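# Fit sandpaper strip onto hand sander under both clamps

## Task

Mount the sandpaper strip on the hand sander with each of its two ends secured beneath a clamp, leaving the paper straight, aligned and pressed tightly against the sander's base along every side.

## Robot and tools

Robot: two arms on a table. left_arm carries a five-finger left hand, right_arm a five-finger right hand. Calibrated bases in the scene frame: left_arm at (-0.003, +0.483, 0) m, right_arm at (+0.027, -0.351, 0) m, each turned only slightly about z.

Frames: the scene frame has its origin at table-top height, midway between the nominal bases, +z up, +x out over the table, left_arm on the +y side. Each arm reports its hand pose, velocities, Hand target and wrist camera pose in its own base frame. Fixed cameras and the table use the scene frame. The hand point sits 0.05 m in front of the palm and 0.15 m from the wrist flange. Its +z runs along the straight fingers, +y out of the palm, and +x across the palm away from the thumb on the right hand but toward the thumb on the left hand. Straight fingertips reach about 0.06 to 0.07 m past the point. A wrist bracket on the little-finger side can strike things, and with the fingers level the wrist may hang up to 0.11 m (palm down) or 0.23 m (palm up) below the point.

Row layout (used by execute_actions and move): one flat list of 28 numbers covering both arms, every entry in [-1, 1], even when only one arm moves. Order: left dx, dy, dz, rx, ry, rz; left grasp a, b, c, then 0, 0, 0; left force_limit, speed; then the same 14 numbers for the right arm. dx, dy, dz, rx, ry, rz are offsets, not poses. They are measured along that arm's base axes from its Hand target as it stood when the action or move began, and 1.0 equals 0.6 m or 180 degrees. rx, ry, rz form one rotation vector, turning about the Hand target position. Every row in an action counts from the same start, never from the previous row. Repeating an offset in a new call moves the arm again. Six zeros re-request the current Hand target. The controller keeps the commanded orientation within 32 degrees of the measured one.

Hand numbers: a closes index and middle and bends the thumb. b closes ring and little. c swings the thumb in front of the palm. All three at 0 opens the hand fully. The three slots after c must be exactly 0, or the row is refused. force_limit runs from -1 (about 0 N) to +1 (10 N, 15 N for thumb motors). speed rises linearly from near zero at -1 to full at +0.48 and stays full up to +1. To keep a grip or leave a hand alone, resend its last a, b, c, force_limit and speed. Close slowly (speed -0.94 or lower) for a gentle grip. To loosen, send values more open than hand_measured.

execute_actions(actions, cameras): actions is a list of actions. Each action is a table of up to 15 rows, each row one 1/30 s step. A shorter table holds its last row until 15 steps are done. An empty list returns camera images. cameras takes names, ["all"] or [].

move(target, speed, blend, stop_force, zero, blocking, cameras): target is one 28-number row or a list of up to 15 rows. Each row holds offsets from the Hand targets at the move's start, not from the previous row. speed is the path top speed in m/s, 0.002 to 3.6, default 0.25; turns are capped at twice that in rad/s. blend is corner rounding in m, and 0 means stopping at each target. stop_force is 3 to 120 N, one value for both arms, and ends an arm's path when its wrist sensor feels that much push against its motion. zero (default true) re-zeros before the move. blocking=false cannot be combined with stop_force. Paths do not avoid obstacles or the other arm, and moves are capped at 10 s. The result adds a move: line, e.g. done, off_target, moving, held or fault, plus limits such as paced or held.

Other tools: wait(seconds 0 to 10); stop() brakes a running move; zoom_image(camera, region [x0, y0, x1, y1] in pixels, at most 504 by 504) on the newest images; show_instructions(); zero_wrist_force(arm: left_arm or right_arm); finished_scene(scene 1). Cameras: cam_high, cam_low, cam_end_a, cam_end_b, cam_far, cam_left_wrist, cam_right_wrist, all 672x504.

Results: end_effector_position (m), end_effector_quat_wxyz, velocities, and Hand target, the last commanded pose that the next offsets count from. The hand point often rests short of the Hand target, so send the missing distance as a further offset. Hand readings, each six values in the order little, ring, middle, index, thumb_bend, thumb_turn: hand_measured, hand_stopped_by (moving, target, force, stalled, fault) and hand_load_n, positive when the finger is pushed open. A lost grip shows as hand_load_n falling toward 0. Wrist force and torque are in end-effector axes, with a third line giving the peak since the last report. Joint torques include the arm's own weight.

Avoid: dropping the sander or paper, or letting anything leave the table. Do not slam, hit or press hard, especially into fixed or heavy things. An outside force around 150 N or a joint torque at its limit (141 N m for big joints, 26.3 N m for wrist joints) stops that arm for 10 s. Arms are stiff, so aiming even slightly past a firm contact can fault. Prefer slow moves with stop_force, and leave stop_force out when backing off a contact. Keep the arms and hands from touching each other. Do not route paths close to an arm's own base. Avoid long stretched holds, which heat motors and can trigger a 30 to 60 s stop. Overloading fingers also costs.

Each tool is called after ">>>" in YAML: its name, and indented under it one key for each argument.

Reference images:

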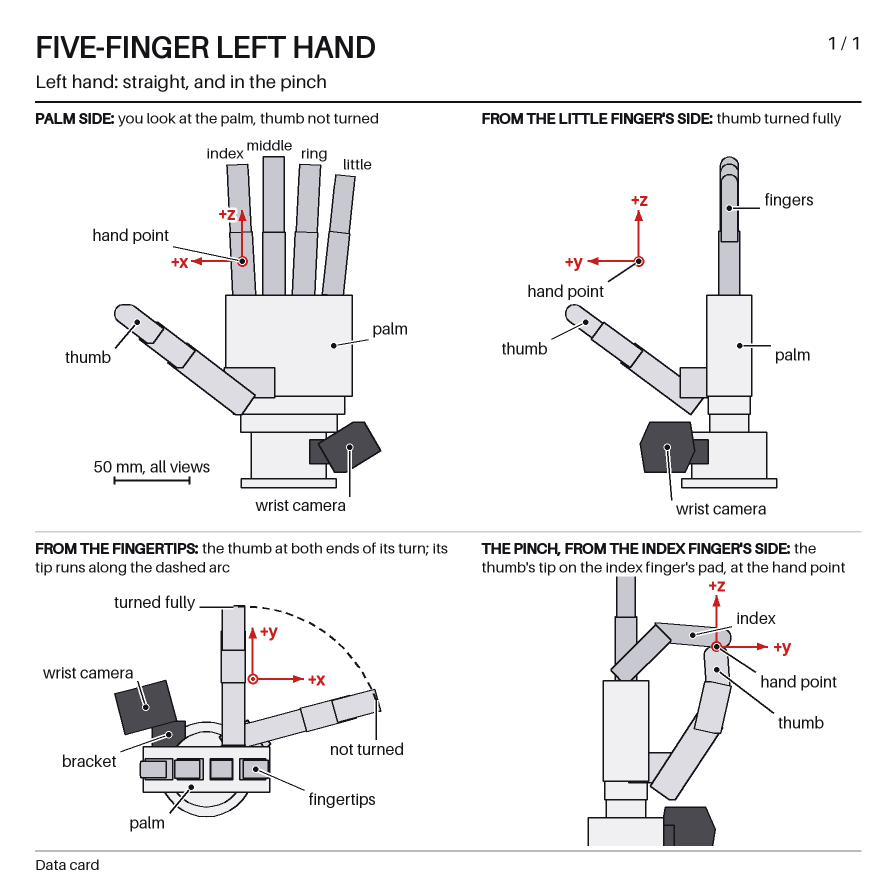

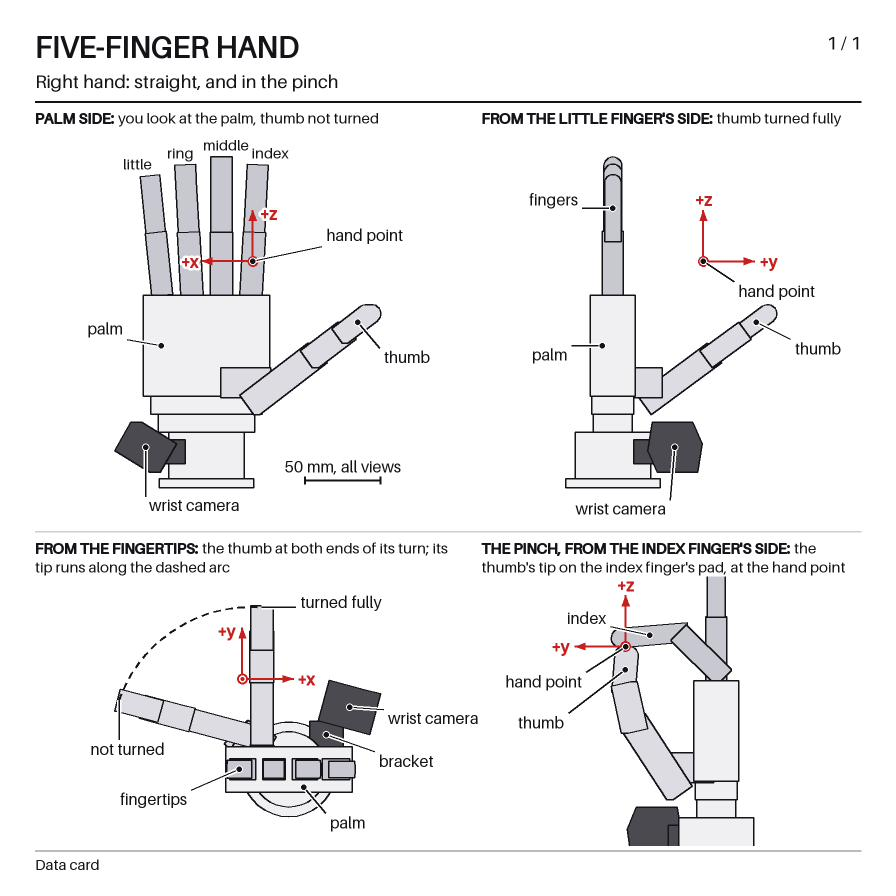

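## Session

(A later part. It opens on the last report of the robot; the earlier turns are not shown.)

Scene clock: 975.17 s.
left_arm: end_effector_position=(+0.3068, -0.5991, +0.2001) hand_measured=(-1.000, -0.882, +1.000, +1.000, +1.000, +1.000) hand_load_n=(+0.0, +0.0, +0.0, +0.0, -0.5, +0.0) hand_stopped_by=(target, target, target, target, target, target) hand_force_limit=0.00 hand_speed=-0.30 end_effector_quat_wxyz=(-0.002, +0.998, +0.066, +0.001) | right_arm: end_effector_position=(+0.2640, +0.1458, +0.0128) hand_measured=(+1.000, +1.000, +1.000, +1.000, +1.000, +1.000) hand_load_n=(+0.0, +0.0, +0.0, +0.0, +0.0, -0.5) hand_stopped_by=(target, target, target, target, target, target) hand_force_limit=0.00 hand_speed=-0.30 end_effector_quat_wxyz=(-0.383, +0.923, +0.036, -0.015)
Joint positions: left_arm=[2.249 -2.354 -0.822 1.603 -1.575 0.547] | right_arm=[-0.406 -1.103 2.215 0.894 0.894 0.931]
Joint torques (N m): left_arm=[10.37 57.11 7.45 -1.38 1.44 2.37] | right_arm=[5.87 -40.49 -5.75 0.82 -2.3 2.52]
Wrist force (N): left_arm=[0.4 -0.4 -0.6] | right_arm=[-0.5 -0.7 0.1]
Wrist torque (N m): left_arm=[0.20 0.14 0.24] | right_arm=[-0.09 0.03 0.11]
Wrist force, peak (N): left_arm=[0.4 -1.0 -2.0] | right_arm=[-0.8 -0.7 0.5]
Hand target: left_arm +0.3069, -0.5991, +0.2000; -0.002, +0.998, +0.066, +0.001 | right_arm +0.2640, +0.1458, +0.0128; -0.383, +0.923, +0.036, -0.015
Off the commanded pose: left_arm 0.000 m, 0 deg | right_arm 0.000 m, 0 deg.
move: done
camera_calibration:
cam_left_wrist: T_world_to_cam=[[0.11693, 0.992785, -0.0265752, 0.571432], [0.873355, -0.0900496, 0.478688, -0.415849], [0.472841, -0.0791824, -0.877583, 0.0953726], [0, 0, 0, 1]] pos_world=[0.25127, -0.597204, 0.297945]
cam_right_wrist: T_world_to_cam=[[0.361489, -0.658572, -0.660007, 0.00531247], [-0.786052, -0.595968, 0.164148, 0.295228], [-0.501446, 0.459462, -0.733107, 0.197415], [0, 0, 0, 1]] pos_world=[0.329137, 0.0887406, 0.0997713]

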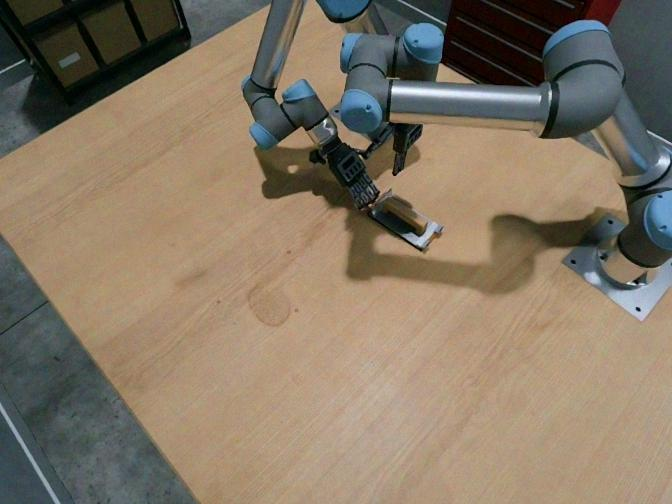

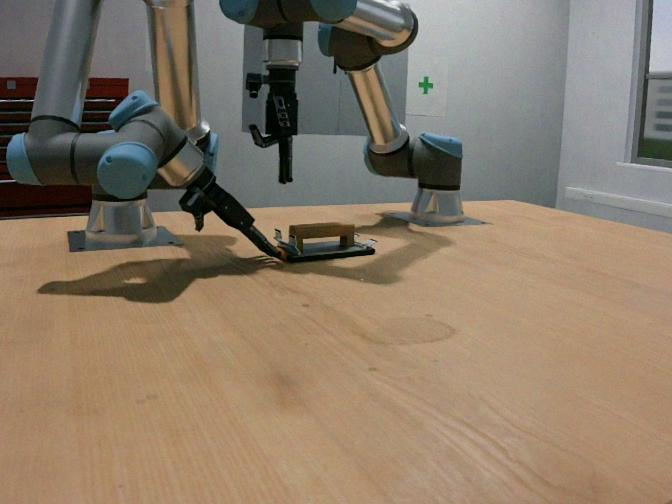

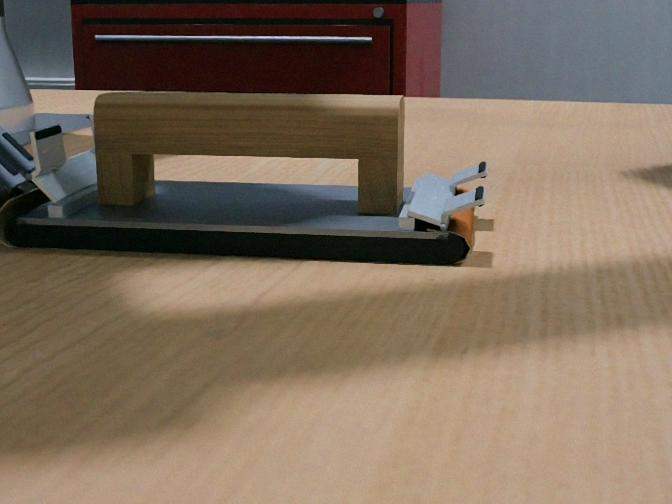

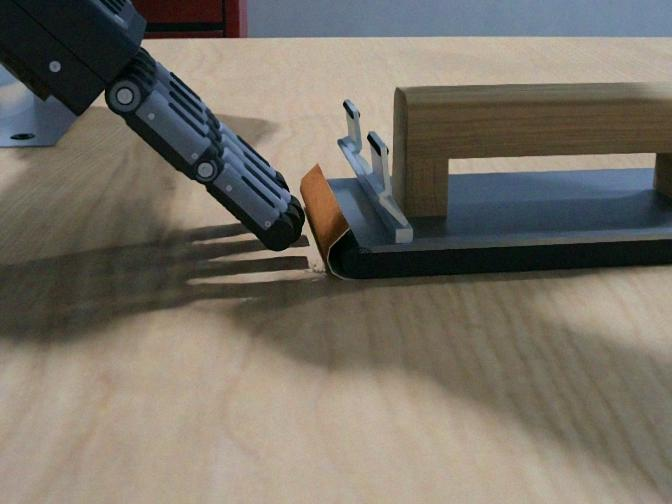

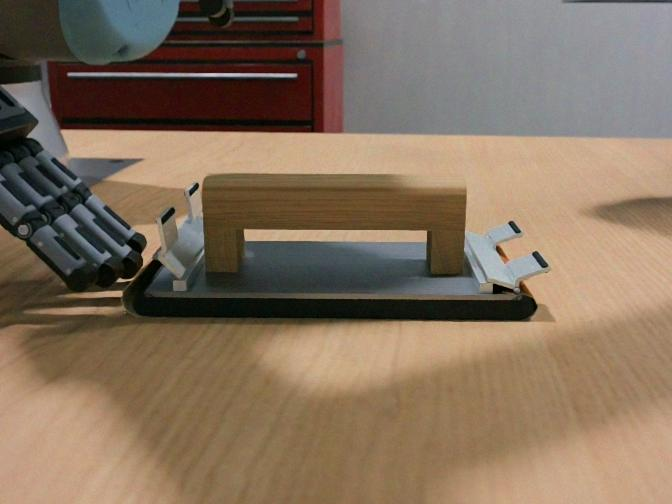

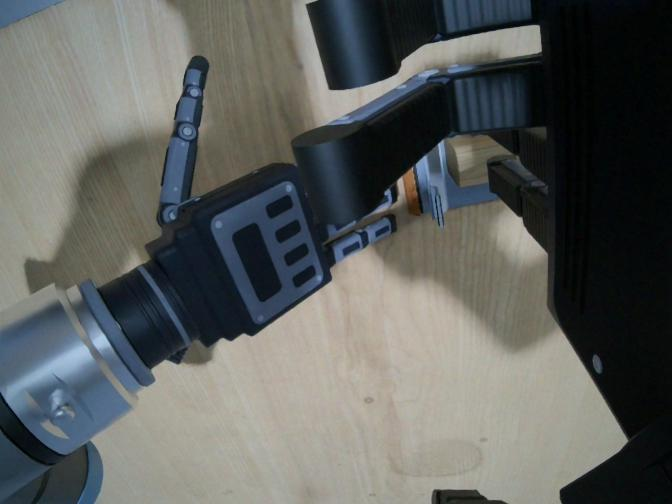

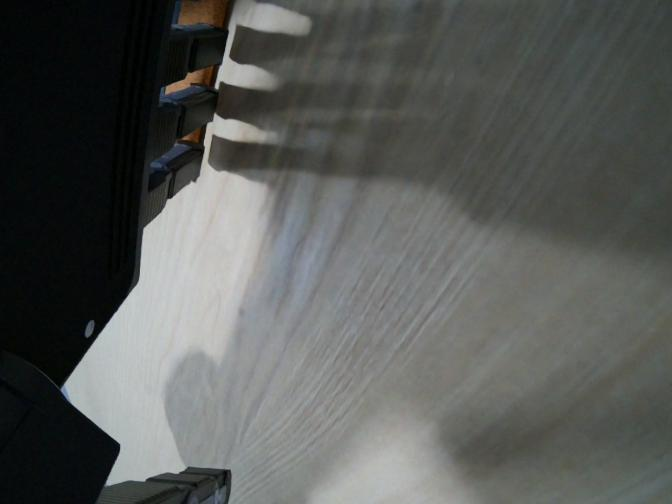

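>>> move:
  target: [0,0,-0.09,0,0,0, -0.125,1,0,0,0,0, 0, -0.3, 0,0,0,0,0,0, 0,0,0,0,0,0, 0, -0.3]
  speed: 0.1
  cameras: ["cam_high","cam_end_b","cam_far","cam_left_wrist"]

>>> zoom_image:
  camera: "cam_high"
  region: [360, 150, 420, 220]

>>> zoom_image:
  camera: "cam_end_b"
  region: [230, 30, 470, 290]

>>> zoom_image:
  camera: "cam_far"
  region: [80, 80, 280, 330]

>>> zoom_image:
  camera: "cam_left_wrist"
  region: [330, 100, 560, 260]

Scene clock: 994.80 s.
left_arm: end_effector_position=(+0.3069, -0.5991, +0.1461) hand_measured=(-1.000, -0.882, +1.000, +1.000, +1.000, +1.000) hand_load_n=(+0.5, +0.0, +0.0, +0.0, +0.0, +0.0) hand_stopped_by=(target, target, target, target, target, target) hand_force_limit=0.00 hand_speed=-0.30 end_effector_quat_wxyz=(-0.002, +0.998, +0.066, +0.001) | right_arm: end_effector_position=(+0.2640, +0.1458, +0.0128) hand_measured=(+1.000, +1.000, +1.000, +1.000, +1.000, +1.000) hand_load_n=(-0.5, +0.0, +0.0, +0.0, -0.5, +0.0) hand_stopped_by=(target, target, target, target, target, target) hand_force_limit=0.00 hand_speed=-0.30 end_effector_quat_wxyz=(-0.383, +0.923, +0.036, -0.015)
Joint positions: left_arm=[2.249 -2.37 -0.932 1.729 -1.575 0.547] | right_arm=[-0.406 -1.103 2.215 0.894 0.894 0.931]
Joint torques (N m): left_arm=[0.72 40 9.51 -0.86 1.15 0.69] | right_arm=[7.15 -41 -9.38 0.94 -2.2 2.43]
Wrist force (N): left_arm=[0.4 -1.0 -0.7] | right_arm=[-0.7 -0.2 0.4]
Wrist torque (N m): left_arm=[0.11 0.11 0.26] | right_arm=[-0.04 0.06 0.11]
Wrist force, peak (N): left_arm=[0.3 -0.7 -1.7] | right_arm=[-1.1 -0.5 0.5]
Hand target: left_arm +0.3069, -0.5991, +0.1460; -0.002, +0.998, +0.066, +0.001 | right_arm +0.2640, +0.1458, +0.0128; -0.383, +0.923, +0.036, -0.015
Off the commanded pose: left_arm 0.000 m, 0 deg | right_arm 0.000 m, 0 deg.
move: done
camera_calibration:
cam_left_wrist: T_world_to_cam=[[0.116922, 0.992786, -0.026565, 0.57], [0.873314, -0.0900404, 0.478764, -0.39005], [0.472919, -0.0791774, -0.877541, 0.0480446], [0, 0, 0, 1]] pos_world=[0.25127, -0.597204, 0.244045]
Images, in order (width x height): cam_high 672x504, cam_end_b 672x504, cam_far 672x504, cam_left_wrist 672x504.

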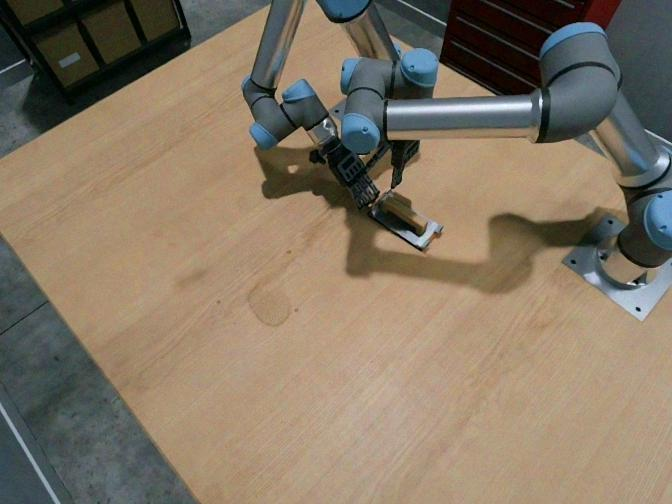

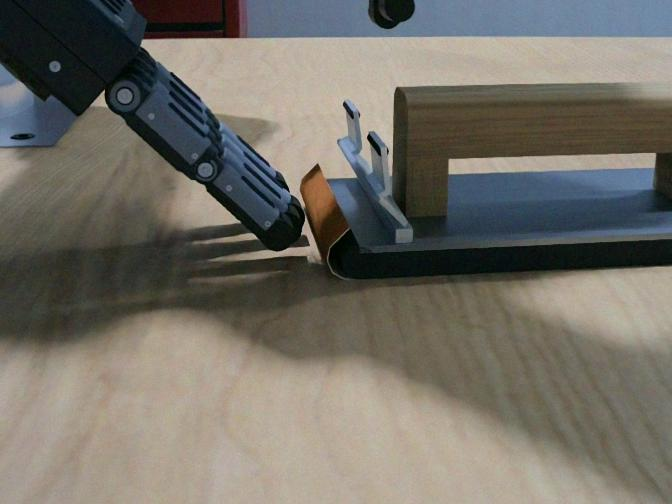

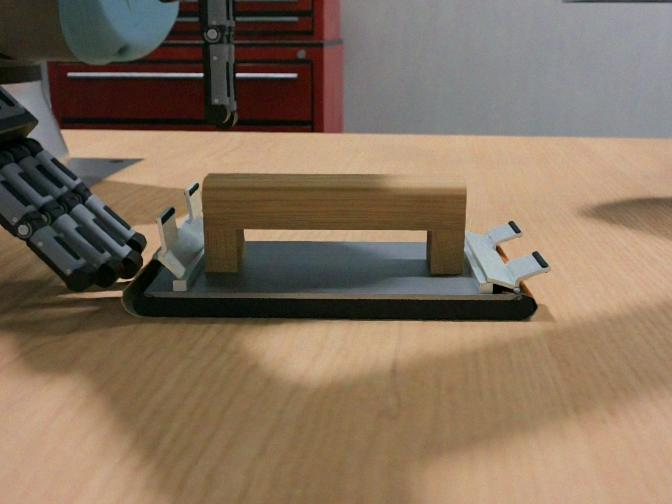

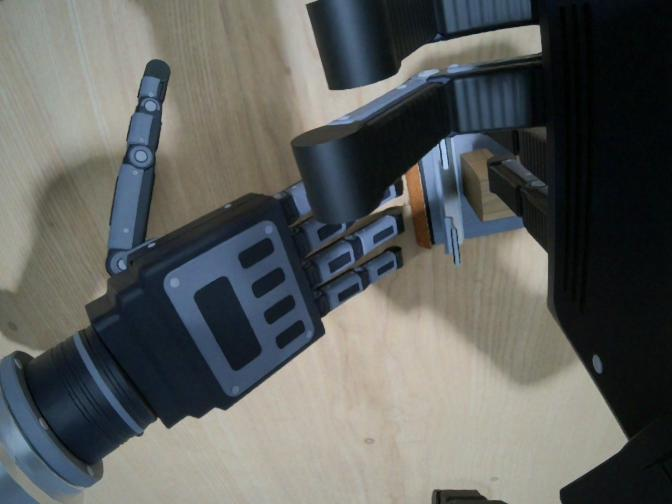

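Scaled by 7.200 from the camera's 672x504 image, which has a finer 960x720 frame.

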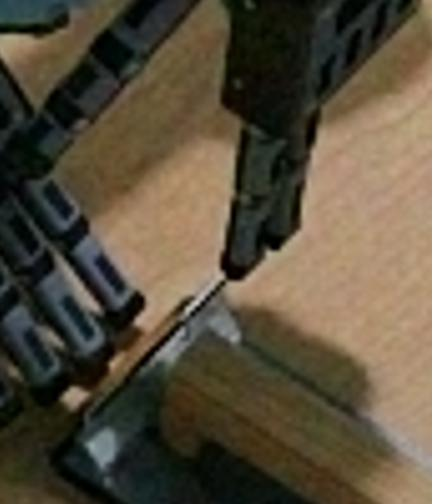

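Scaled by 1.938 from the camera's 672x504 image, which has a finer 960x720 frame.

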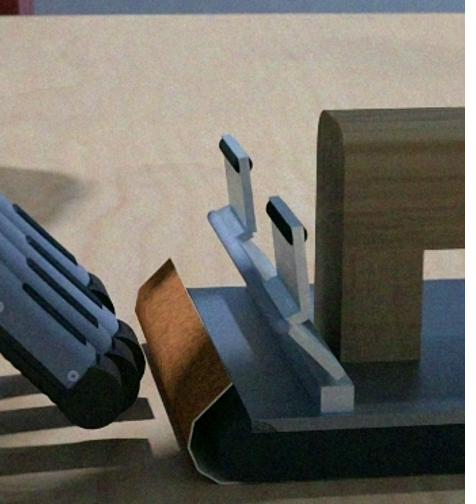

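Scaled by 2.016 from the camera's 672x504 image, which has a finer 960x720 frame.

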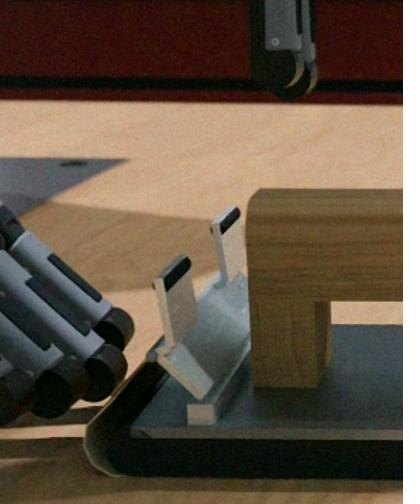

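Scaled by 2.191 from the camera's 672x504 image, which has a finer 960x720 frame.

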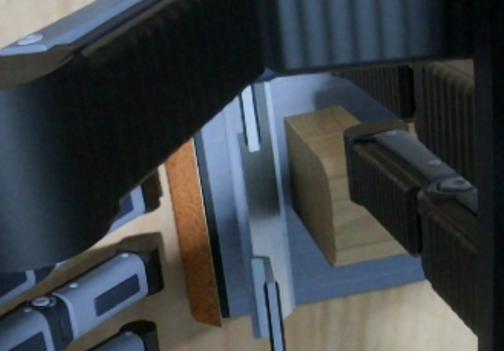

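>>> move:
  target:
    - [-0.0149,-0.0138,0,0,0,0, -0.125,1,0,0,0,0, 0, -0.3, 0,0,0,0,0,0, 0,0,0,0,0,0, 0, -0.3]
    - [-0.0149,-0.0138,-0.035,0,0,0, -0.125,1,0,0,0,0, 0, -0.3, 0,0,0,0,0,0, 0,0,0,0,0,0, 0, -0.3]
  speed: 0.05
  cameras: ["cam_high","cam_end_b","cam_far","cam_left_wrist"]

>>> zoom_image:
  camera: "cam_high"
  region: [360, 150, 420, 220]

>>> zoom_image:
  camera: "cam_end_b"
  region: [230, 30, 470, 290]

>>> zoom_image:
  camera: "cam_far"
  region: [80, 80, 280, 330]

>>> zoom_image:
  camera: "cam_left_wrist"
  region: [330, 100, 560, 300]

Scene clock: 1013.43 s.
left_arm: end_effector_position=(+0.2979, -0.6074, +0.1251) hand_measured=(-1.000, -0.882, +1.000, +1.000, +1.000, +1.000) hand_load_n=(+0.0, +0.0, +0.0, +0.0, +0.0, +0.0) hand_stopped_by=(target, target, target, target, target, target) hand_force_limit=0.00 hand_speed=-0.30 end_effector_quat_wxyz=(-0.002, +0.998, +0.066, +0.001) | right_arm: end_effector_position=(+0.2640, +0.1458, +0.0128) hand_measured=(+1.000, +1.000, +1.000, +1.000, +1.000, +1.000) hand_load_n=(+0.0, +0.0, +0.0, +0.0, +0.0, -0.5) hand_stopped_by=(target, target, target, target, target, target) hand_force_limit=0.00 hand_speed=-0.30 end_effector_quat_wxyz=(-0.383, +0.923, +0.036, -0.015)
Joint positions: left_arm=[2.229 -2.391 -0.948 1.766 -1.575 0.526] | right_arm=[-0.406 -1.103 2.215 0.894 0.894 0.931]
Joint torques (N m): left_arm=[-11.64 40.82 9.81 -1.06 -1.07 -2.09] | right_arm=[5.82 -41.35 -12.65 0.98 -2.1 2.28]
Wrist force (N): left_arm=[0.3 -0.8 -0.9] | right_arm=[-0.8 -0.4 0.4]
Wrist torque (N m): left_arm=[0.12 0.14 0.30] | right_arm=[-0.06 0.07 0.10]
Wrist force, peak (N): left_arm=[0.2 -1.1 -1.2] | right_arm=[-1.0 -0.5 0.6]
Hand target: left_arm +0.2979, -0.6074, +0.1250; -0.002, +0.998, +0.066, +0.001 | right_arm +0.2640, +0.1458, +0.0128; -0.383, +0.923, +0.036, -0.015
Off the commanded pose: left_arm 0.000 m, 0 deg | right_arm 0.000 m, 0 deg.
move: done
camera_calibration:
cam_left_wrist: T_world_to_cam=[[0.116922, 0.992786, -0.026565, 0.578723], [0.873314, -0.0900404, 0.478764, -0.372971], [0.472919, -0.0791774, -0.877541, 0.033168], [0, 0, 0, 1]] pos_world=[0.24237, -0.605504, 0.223045]
Images, in order (width x height): cam_high 672x504, cam_end_b 672x504, cam_far 672x504, cam_left_wrist 672x504.

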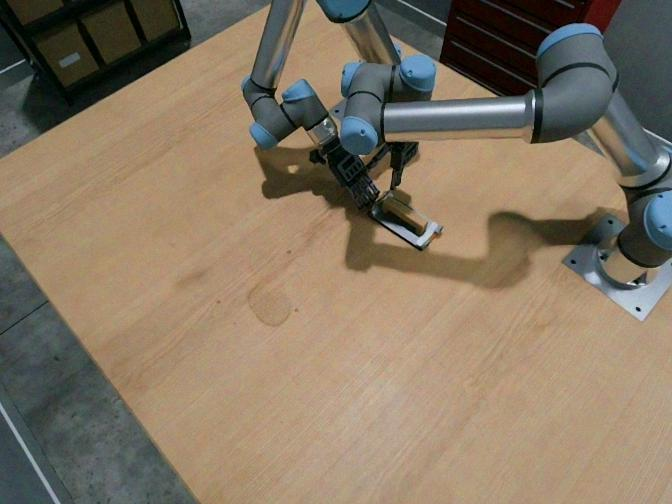

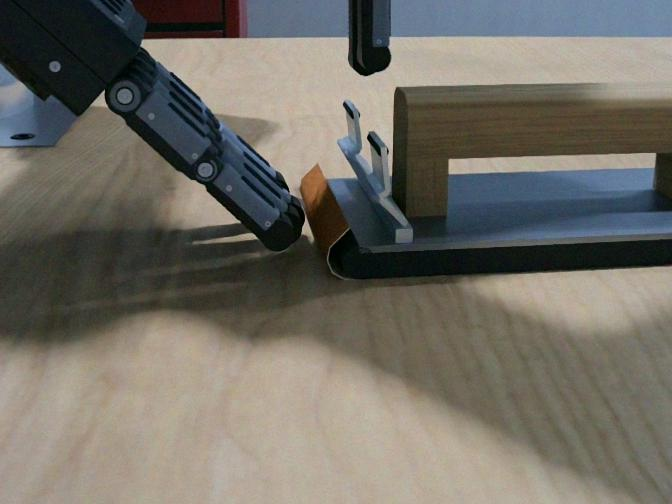

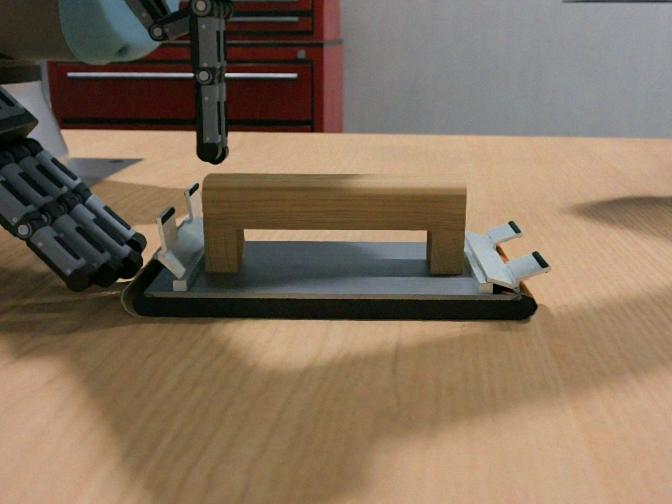

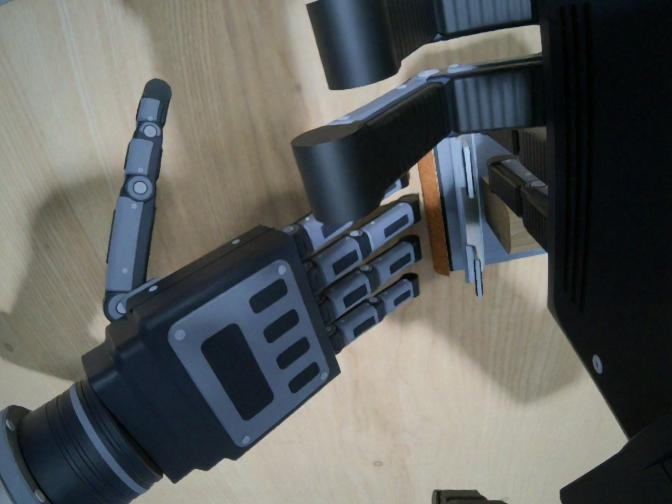

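Scaled by 7.200 from the camera's 672x504 image, which has a finer 960x720 frame.

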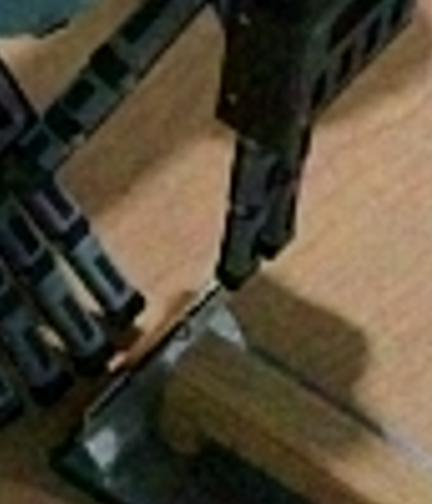

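Scaled by 1.938 from the camera's 672x504 image, which has a finer 960x720 frame.

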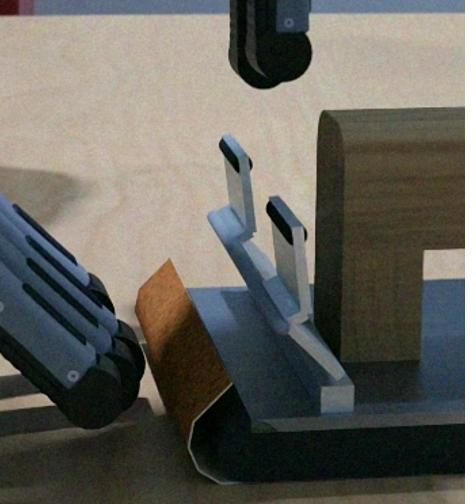

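Scaled by 2.016 from the camera's 672x504 image, which has a finer 960x720 frame.

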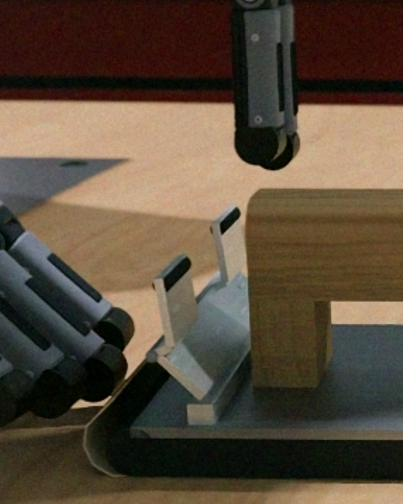

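Scaled by 2.191 from the camera's 672x504 image, which has a finer 960x720 frame.

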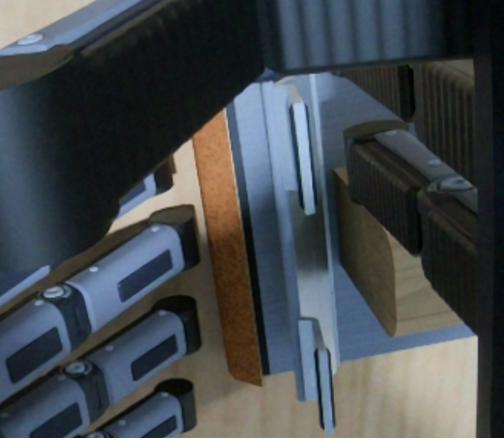

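>>> move:
  target: [-0.005,-0.0007,-0.01,0,0,0, -0.125,1,0,0,0,0, 0, -0.3, -0.0007,0.0083,0,0,0,0, 0,0,0,0,0,0, 0, -0.3]
  speed: 0.01
  cameras: ["cam_end_b","cam_far"]

>>> zoom_image:
  camera: "cam_end_b"
  region: [260, 80, 440, 290]

>>> zoom_image:
  camera: "cam_far"
  region: [100, 120, 260, 330]

Scene clock: 1027.90 s.
left_arm: end_effector_position=(+0.2950, -0.6078, +0.1191) hand_measured=(-1.000, -0.882, +1.000, +1.000, +1.000, +1.000) hand_load_n=(+0.0, +0.5, +0.0, +0.5, +0.0, +0.0) hand_stopped_by=(target, target, target, target, target, target) hand_force_limit=0.00 hand_speed=-0.30 end_effector_quat_wxyz=(-0.002, +0.998, +0.066, +0.001) | right_arm: end_effector_position=(+0.2636, +0.1507, +0.0128) hand_measured=(+1.000, +1.000, +1.000, +1.000, +1.000, +1.000) hand_load_n=(+0.0, -0.5, +0.0, +0.0, +0.0, -0.5) hand_stopped_by=(target, target, target, target, target, target) hand_force_limit=0.00 hand_speed=-0.30 end_effector_quat_wxyz=(-0.383, +0.923, +0.036, -0.015)
Joint positions: left_arm=[2.224 -2.392 -0.962 1.781 -1.575 0.522] | right_arm=[-0.39 -1.105 2.214 0.886 0.887 0.95]
Joint torques (N m): left_arm=[-11.82 40.94 8.68 -0.97 0.2 -2.1] | right_arm=[5.61 -40.77 -15.82 0.81 -2.89 2.51]
Wrist force (N): left_arm=[0.5 -0.7 -1.1] | right_arm=[-0.9 -0.6 -0.1]
Wrist torque (N m): left_arm=[0.17 0.09 0.31] | right_arm=[-0.05 0.09 0.08]
Wrist force, peak (N): left_arm=[0.4 -1.0 -1.1] | right_arm=[-1.0 -0.4 0.7]
Hand target: left_arm +0.2949, -0.6078, +0.1190; -0.002, +0.998, +0.066, +0.001 | right_arm +0.2636, +0.1507, +0.0128; -0.383, +0.923, +0.036, -0.015
Off the commanded pose: left_arm 0.000 m, 0 deg | right_arm 0.000 m, 0 deg.
move: done
Images, in order (width x height): cam_end_b 672x504, cam_far 672x504.

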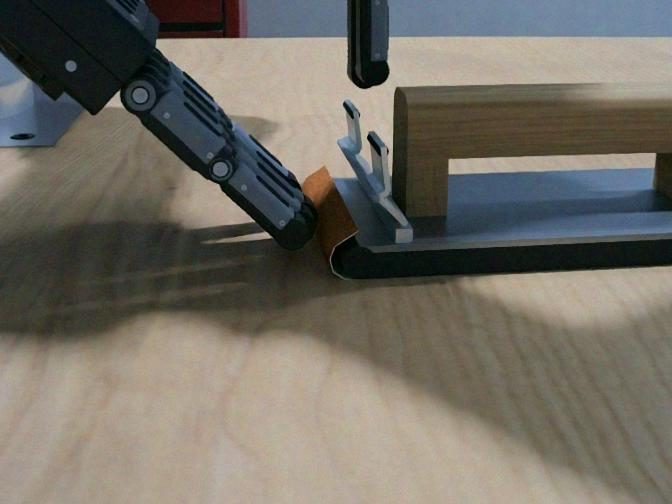

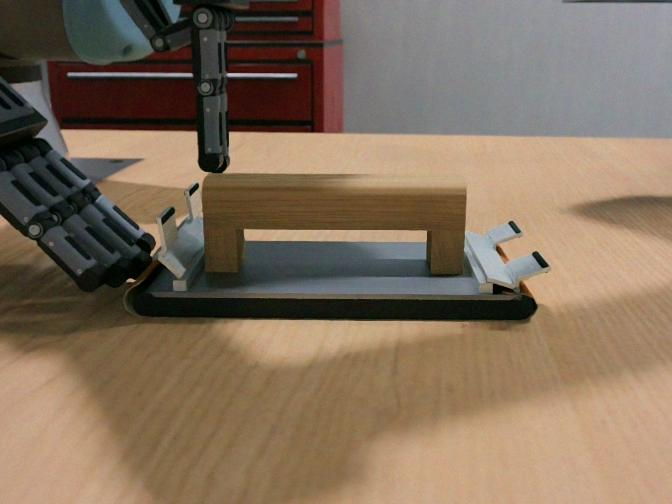

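Scaled by 2.400 from the camera's 672x504 image, which has a finer 960x720 frame.

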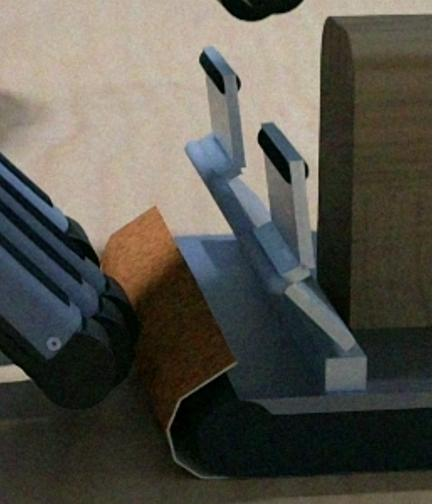

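Scaled by 2.400 from the camera's 672x504 image, which has a finer 960x720 frame.

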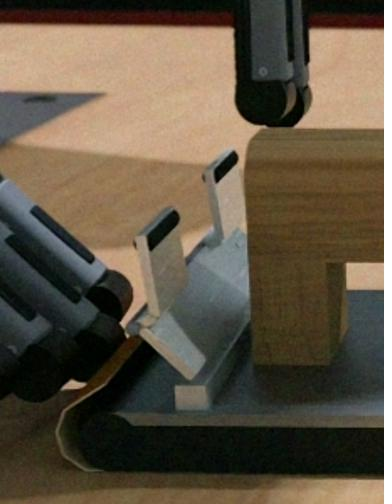

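>>> move:
  target: [0,0,0,0,0,0, -0.125,1,0,0,0,0, 0, -0.3, -0.0005,0.0066,0,0,0,0, 0,0,0,0,0,0, 0, -0.3]
  speed: 0.01
  cameras: ["cam_end_b","cam_far"]

>>> zoom_image:
  camera: "cam_end_b"
  region: [260, 80, 440, 290]

>>> zoom_image:
  camera: "cam_far"
  region: [100, 120, 260, 330]

Scene clock: 1032.97 s.
left_arm: end_effector_position=(+0.2949, -0.6078, +0.1190) hand_measured=(-1.000, -0.882, +1.000, +1.000, +1.000, +1.000) hand_load_n=(+0.0, -0.5, +0.0, +0.0, +0.0, +0.0) hand_stopped_by=(target, target, target, target, target, target) hand_force_limit=0.00 hand_speed=-0.30 end_effector_quat_wxyz=(-0.002, +0.998, +0.066, +0.001) | right_arm: end_effector_position=(+0.2633, +0.1546, +0.0128) hand_measured=(+1.000, +1.000, +1.000, +1.000, +1.000, +1.000) hand_load_n=(+0.0, +0.0, -1.0, +0.0, +0.0, +0.0) hand_stopped_by=(target, target, target, target, target, target) hand_force_limit=0.00 hand_speed=-0.30 end_effector_quat_wxyz=(-0.383, +0.923, +0.036, -0.015)
Joint positions: left_arm=[2.224 -2.392 -0.962 1.781 -1.575 0.522] | right_arm=[-0.377 -1.107 2.213 0.879 0.882 0.965]
Joint torques (N m): left_arm=[-11.83 42.46 9.05 -0.93 1.06 -2.24] | right_arm=[8.58 -41.73 -15.24 0.81 -3.06 2.73]
Wrist force (N): left_arm=[0.2 -0.7 -1.1] | right_arm=[-0.9 0.5 -2.6]
Wrist torque (N m): left_arm=[0.16 0.14 0.29] | right_arm=[0.09 0.14 0.11]
Wrist force, peak (N): left_arm=[0.4 -0.4 -1.5] | right_arm=[-0.9 0.5 -2.6]
Hand target: left_arm +0.2949, -0.6078, +0.1190; -0.002, +0.998, +0.066, +0.001 | right_arm +0.2633, +0.1547, +0.0128; -0.383, +0.923, +0.036, -0.015
Off the commanded pose: left_arm 0.000 m, 0 deg | right_arm 0.000 m, 0 deg.
move: done
Images, in order (width x height): cam_end_b 672x504, cam_far 672x504.

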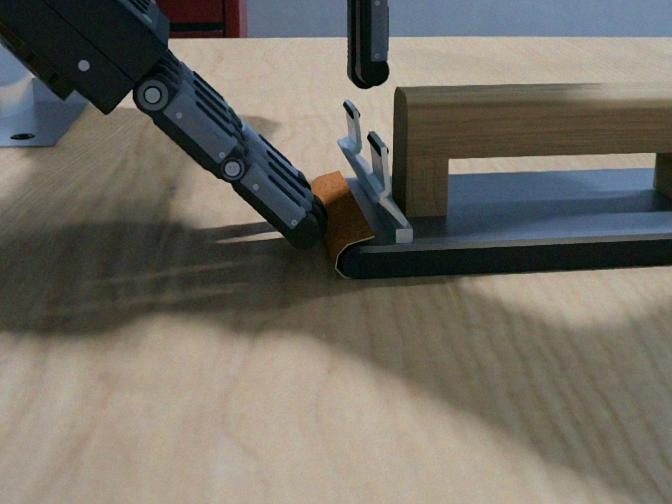

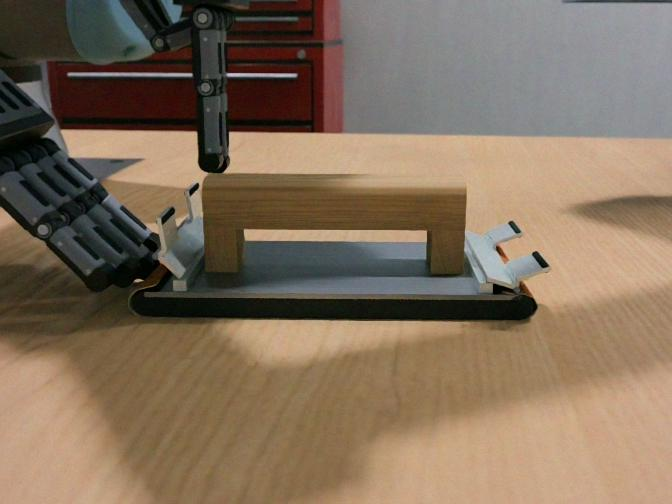

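Scaled by 2.400 from the camera's 672x504 image, which has a finer 960x720 frame.

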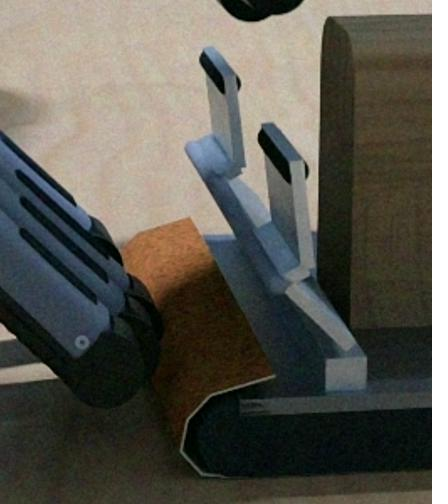

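Scaled by 2.400 from the camera's 672x504 image, which has a finer 960x720 frame.

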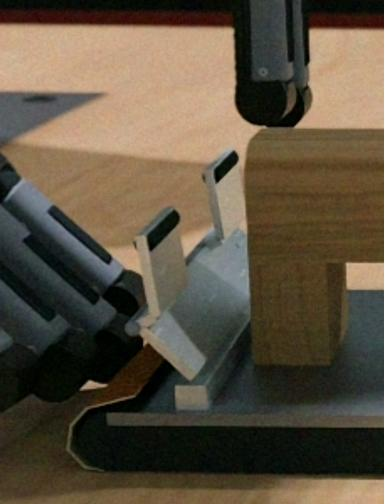

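>>> move:
  target: [0,0,0,0,0,0, -0.125,1,0,0,0,0, 0, -0.3, -0.0002,0.003,0.001,0,0,0, 0,0,0,0,0,0, 0, -0.3]
  speed: 0.01
  cameras: ["cam_end_b","cam_far"]

>>> zoom_image:
  camera: "cam_end_b"
  region: [280, 150, 440, 290]

>>> zoom_image:
  camera: "cam_far"
  region: [100, 200, 220, 330]

Scene clock: 1047.03 s.
left_arm: end_effector_position=(+0.2949, -0.6078, +0.1190) hand_measured=(-1.000, -0.882, +1.000, +1.000, +1.000, +1.000) hand_load_n=(+0.5, +0.0, +0.0, +0.0, +0.0, +0.0) hand_stopped_by=(target, target, target, target, target, target) hand_force_limit=0.00 hand_speed=-0.30 end_effector_quat_wxyz=(-0.002, +0.998, +0.066, +0.001) | right_arm: end_effector_position=(+0.2632, +0.1564, +0.0134) hand_measured=(+1.000, +1.000, +1.000, +1.000, +1.000, +1.000) hand_load_n=(+0.0, +0.0, -2.5, +0.0, +0.0, -0.5) hand_stopped_by=(target, target, target, target, target, target) hand_force_limit=0.00 hand_speed=-0.30 end_effector_quat_wxyz=(-0.383, +0.923, +0.036, -0.015)
Joint positions: left_arm=[2.224 -2.392 -0.962 1.781 -1.575 0.522] | right_arm=[-0.371 -1.11 2.212 0.878 0.879 0.972]
Joint torques (N m): left_arm=[-11.31 47.12 8.88 -0.87 1.05 -2.3] | right_arm=[7.89 -41.34 -14.52 0.9 -3.29 2.7]
Wrist force (N): left_arm=[0.5 -0.6 -1.0] | right_arm=[-1.0 1.3 -2.5]
Wrist torque (N m): left_arm=[0.16 0.09 0.31] | right_arm=[0.06 0.14 0.11]
Wrist force, peak (N): left_arm=[0.4 -0.7 -1.4] | right_arm=[-0.6 0.8 -3.4]
Hand target: left_arm +0.2949, -0.6078, +0.1190; -0.002, +0.998, +0.066, +0.001 | right_arm +0.2632, +0.1565, +0.0134; -0.383, +0.923, +0.036, -0.015
Off the commanded pose: left_arm 0.000 m, 0 deg | right_arm 0.000 m, 0 deg.
move: done
Images, in order (width x height): cam_end_b 672x504, cam_far 672x504.

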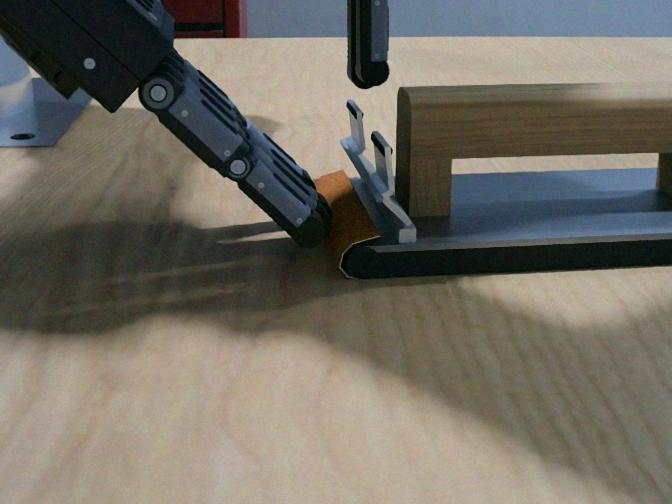

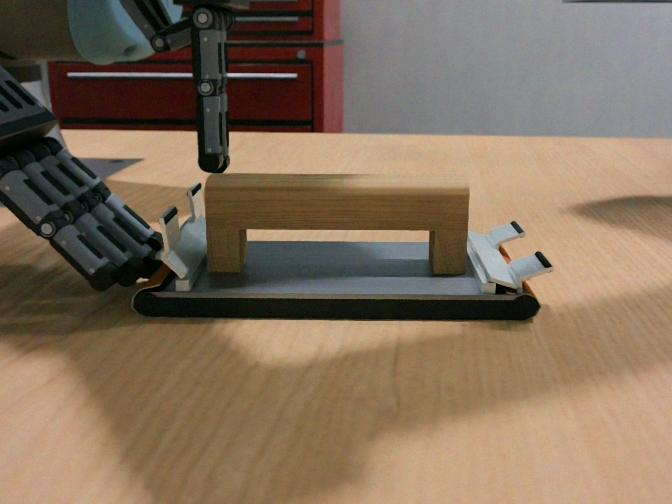

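Scaled by 3.150 from the camera's 672x504 image, which has a finer 960x720 frame.

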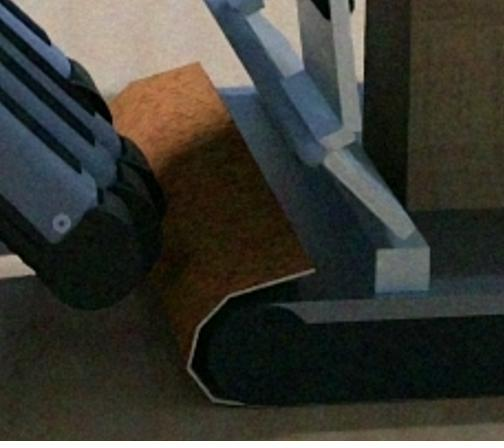

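Scaled by 3.877 from the camera's 672x504 image, which has a finer 960x720 frame.

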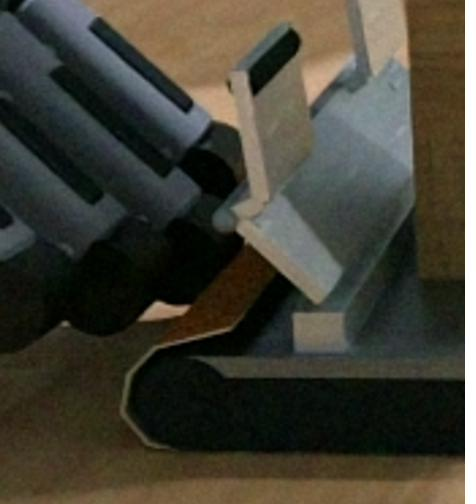

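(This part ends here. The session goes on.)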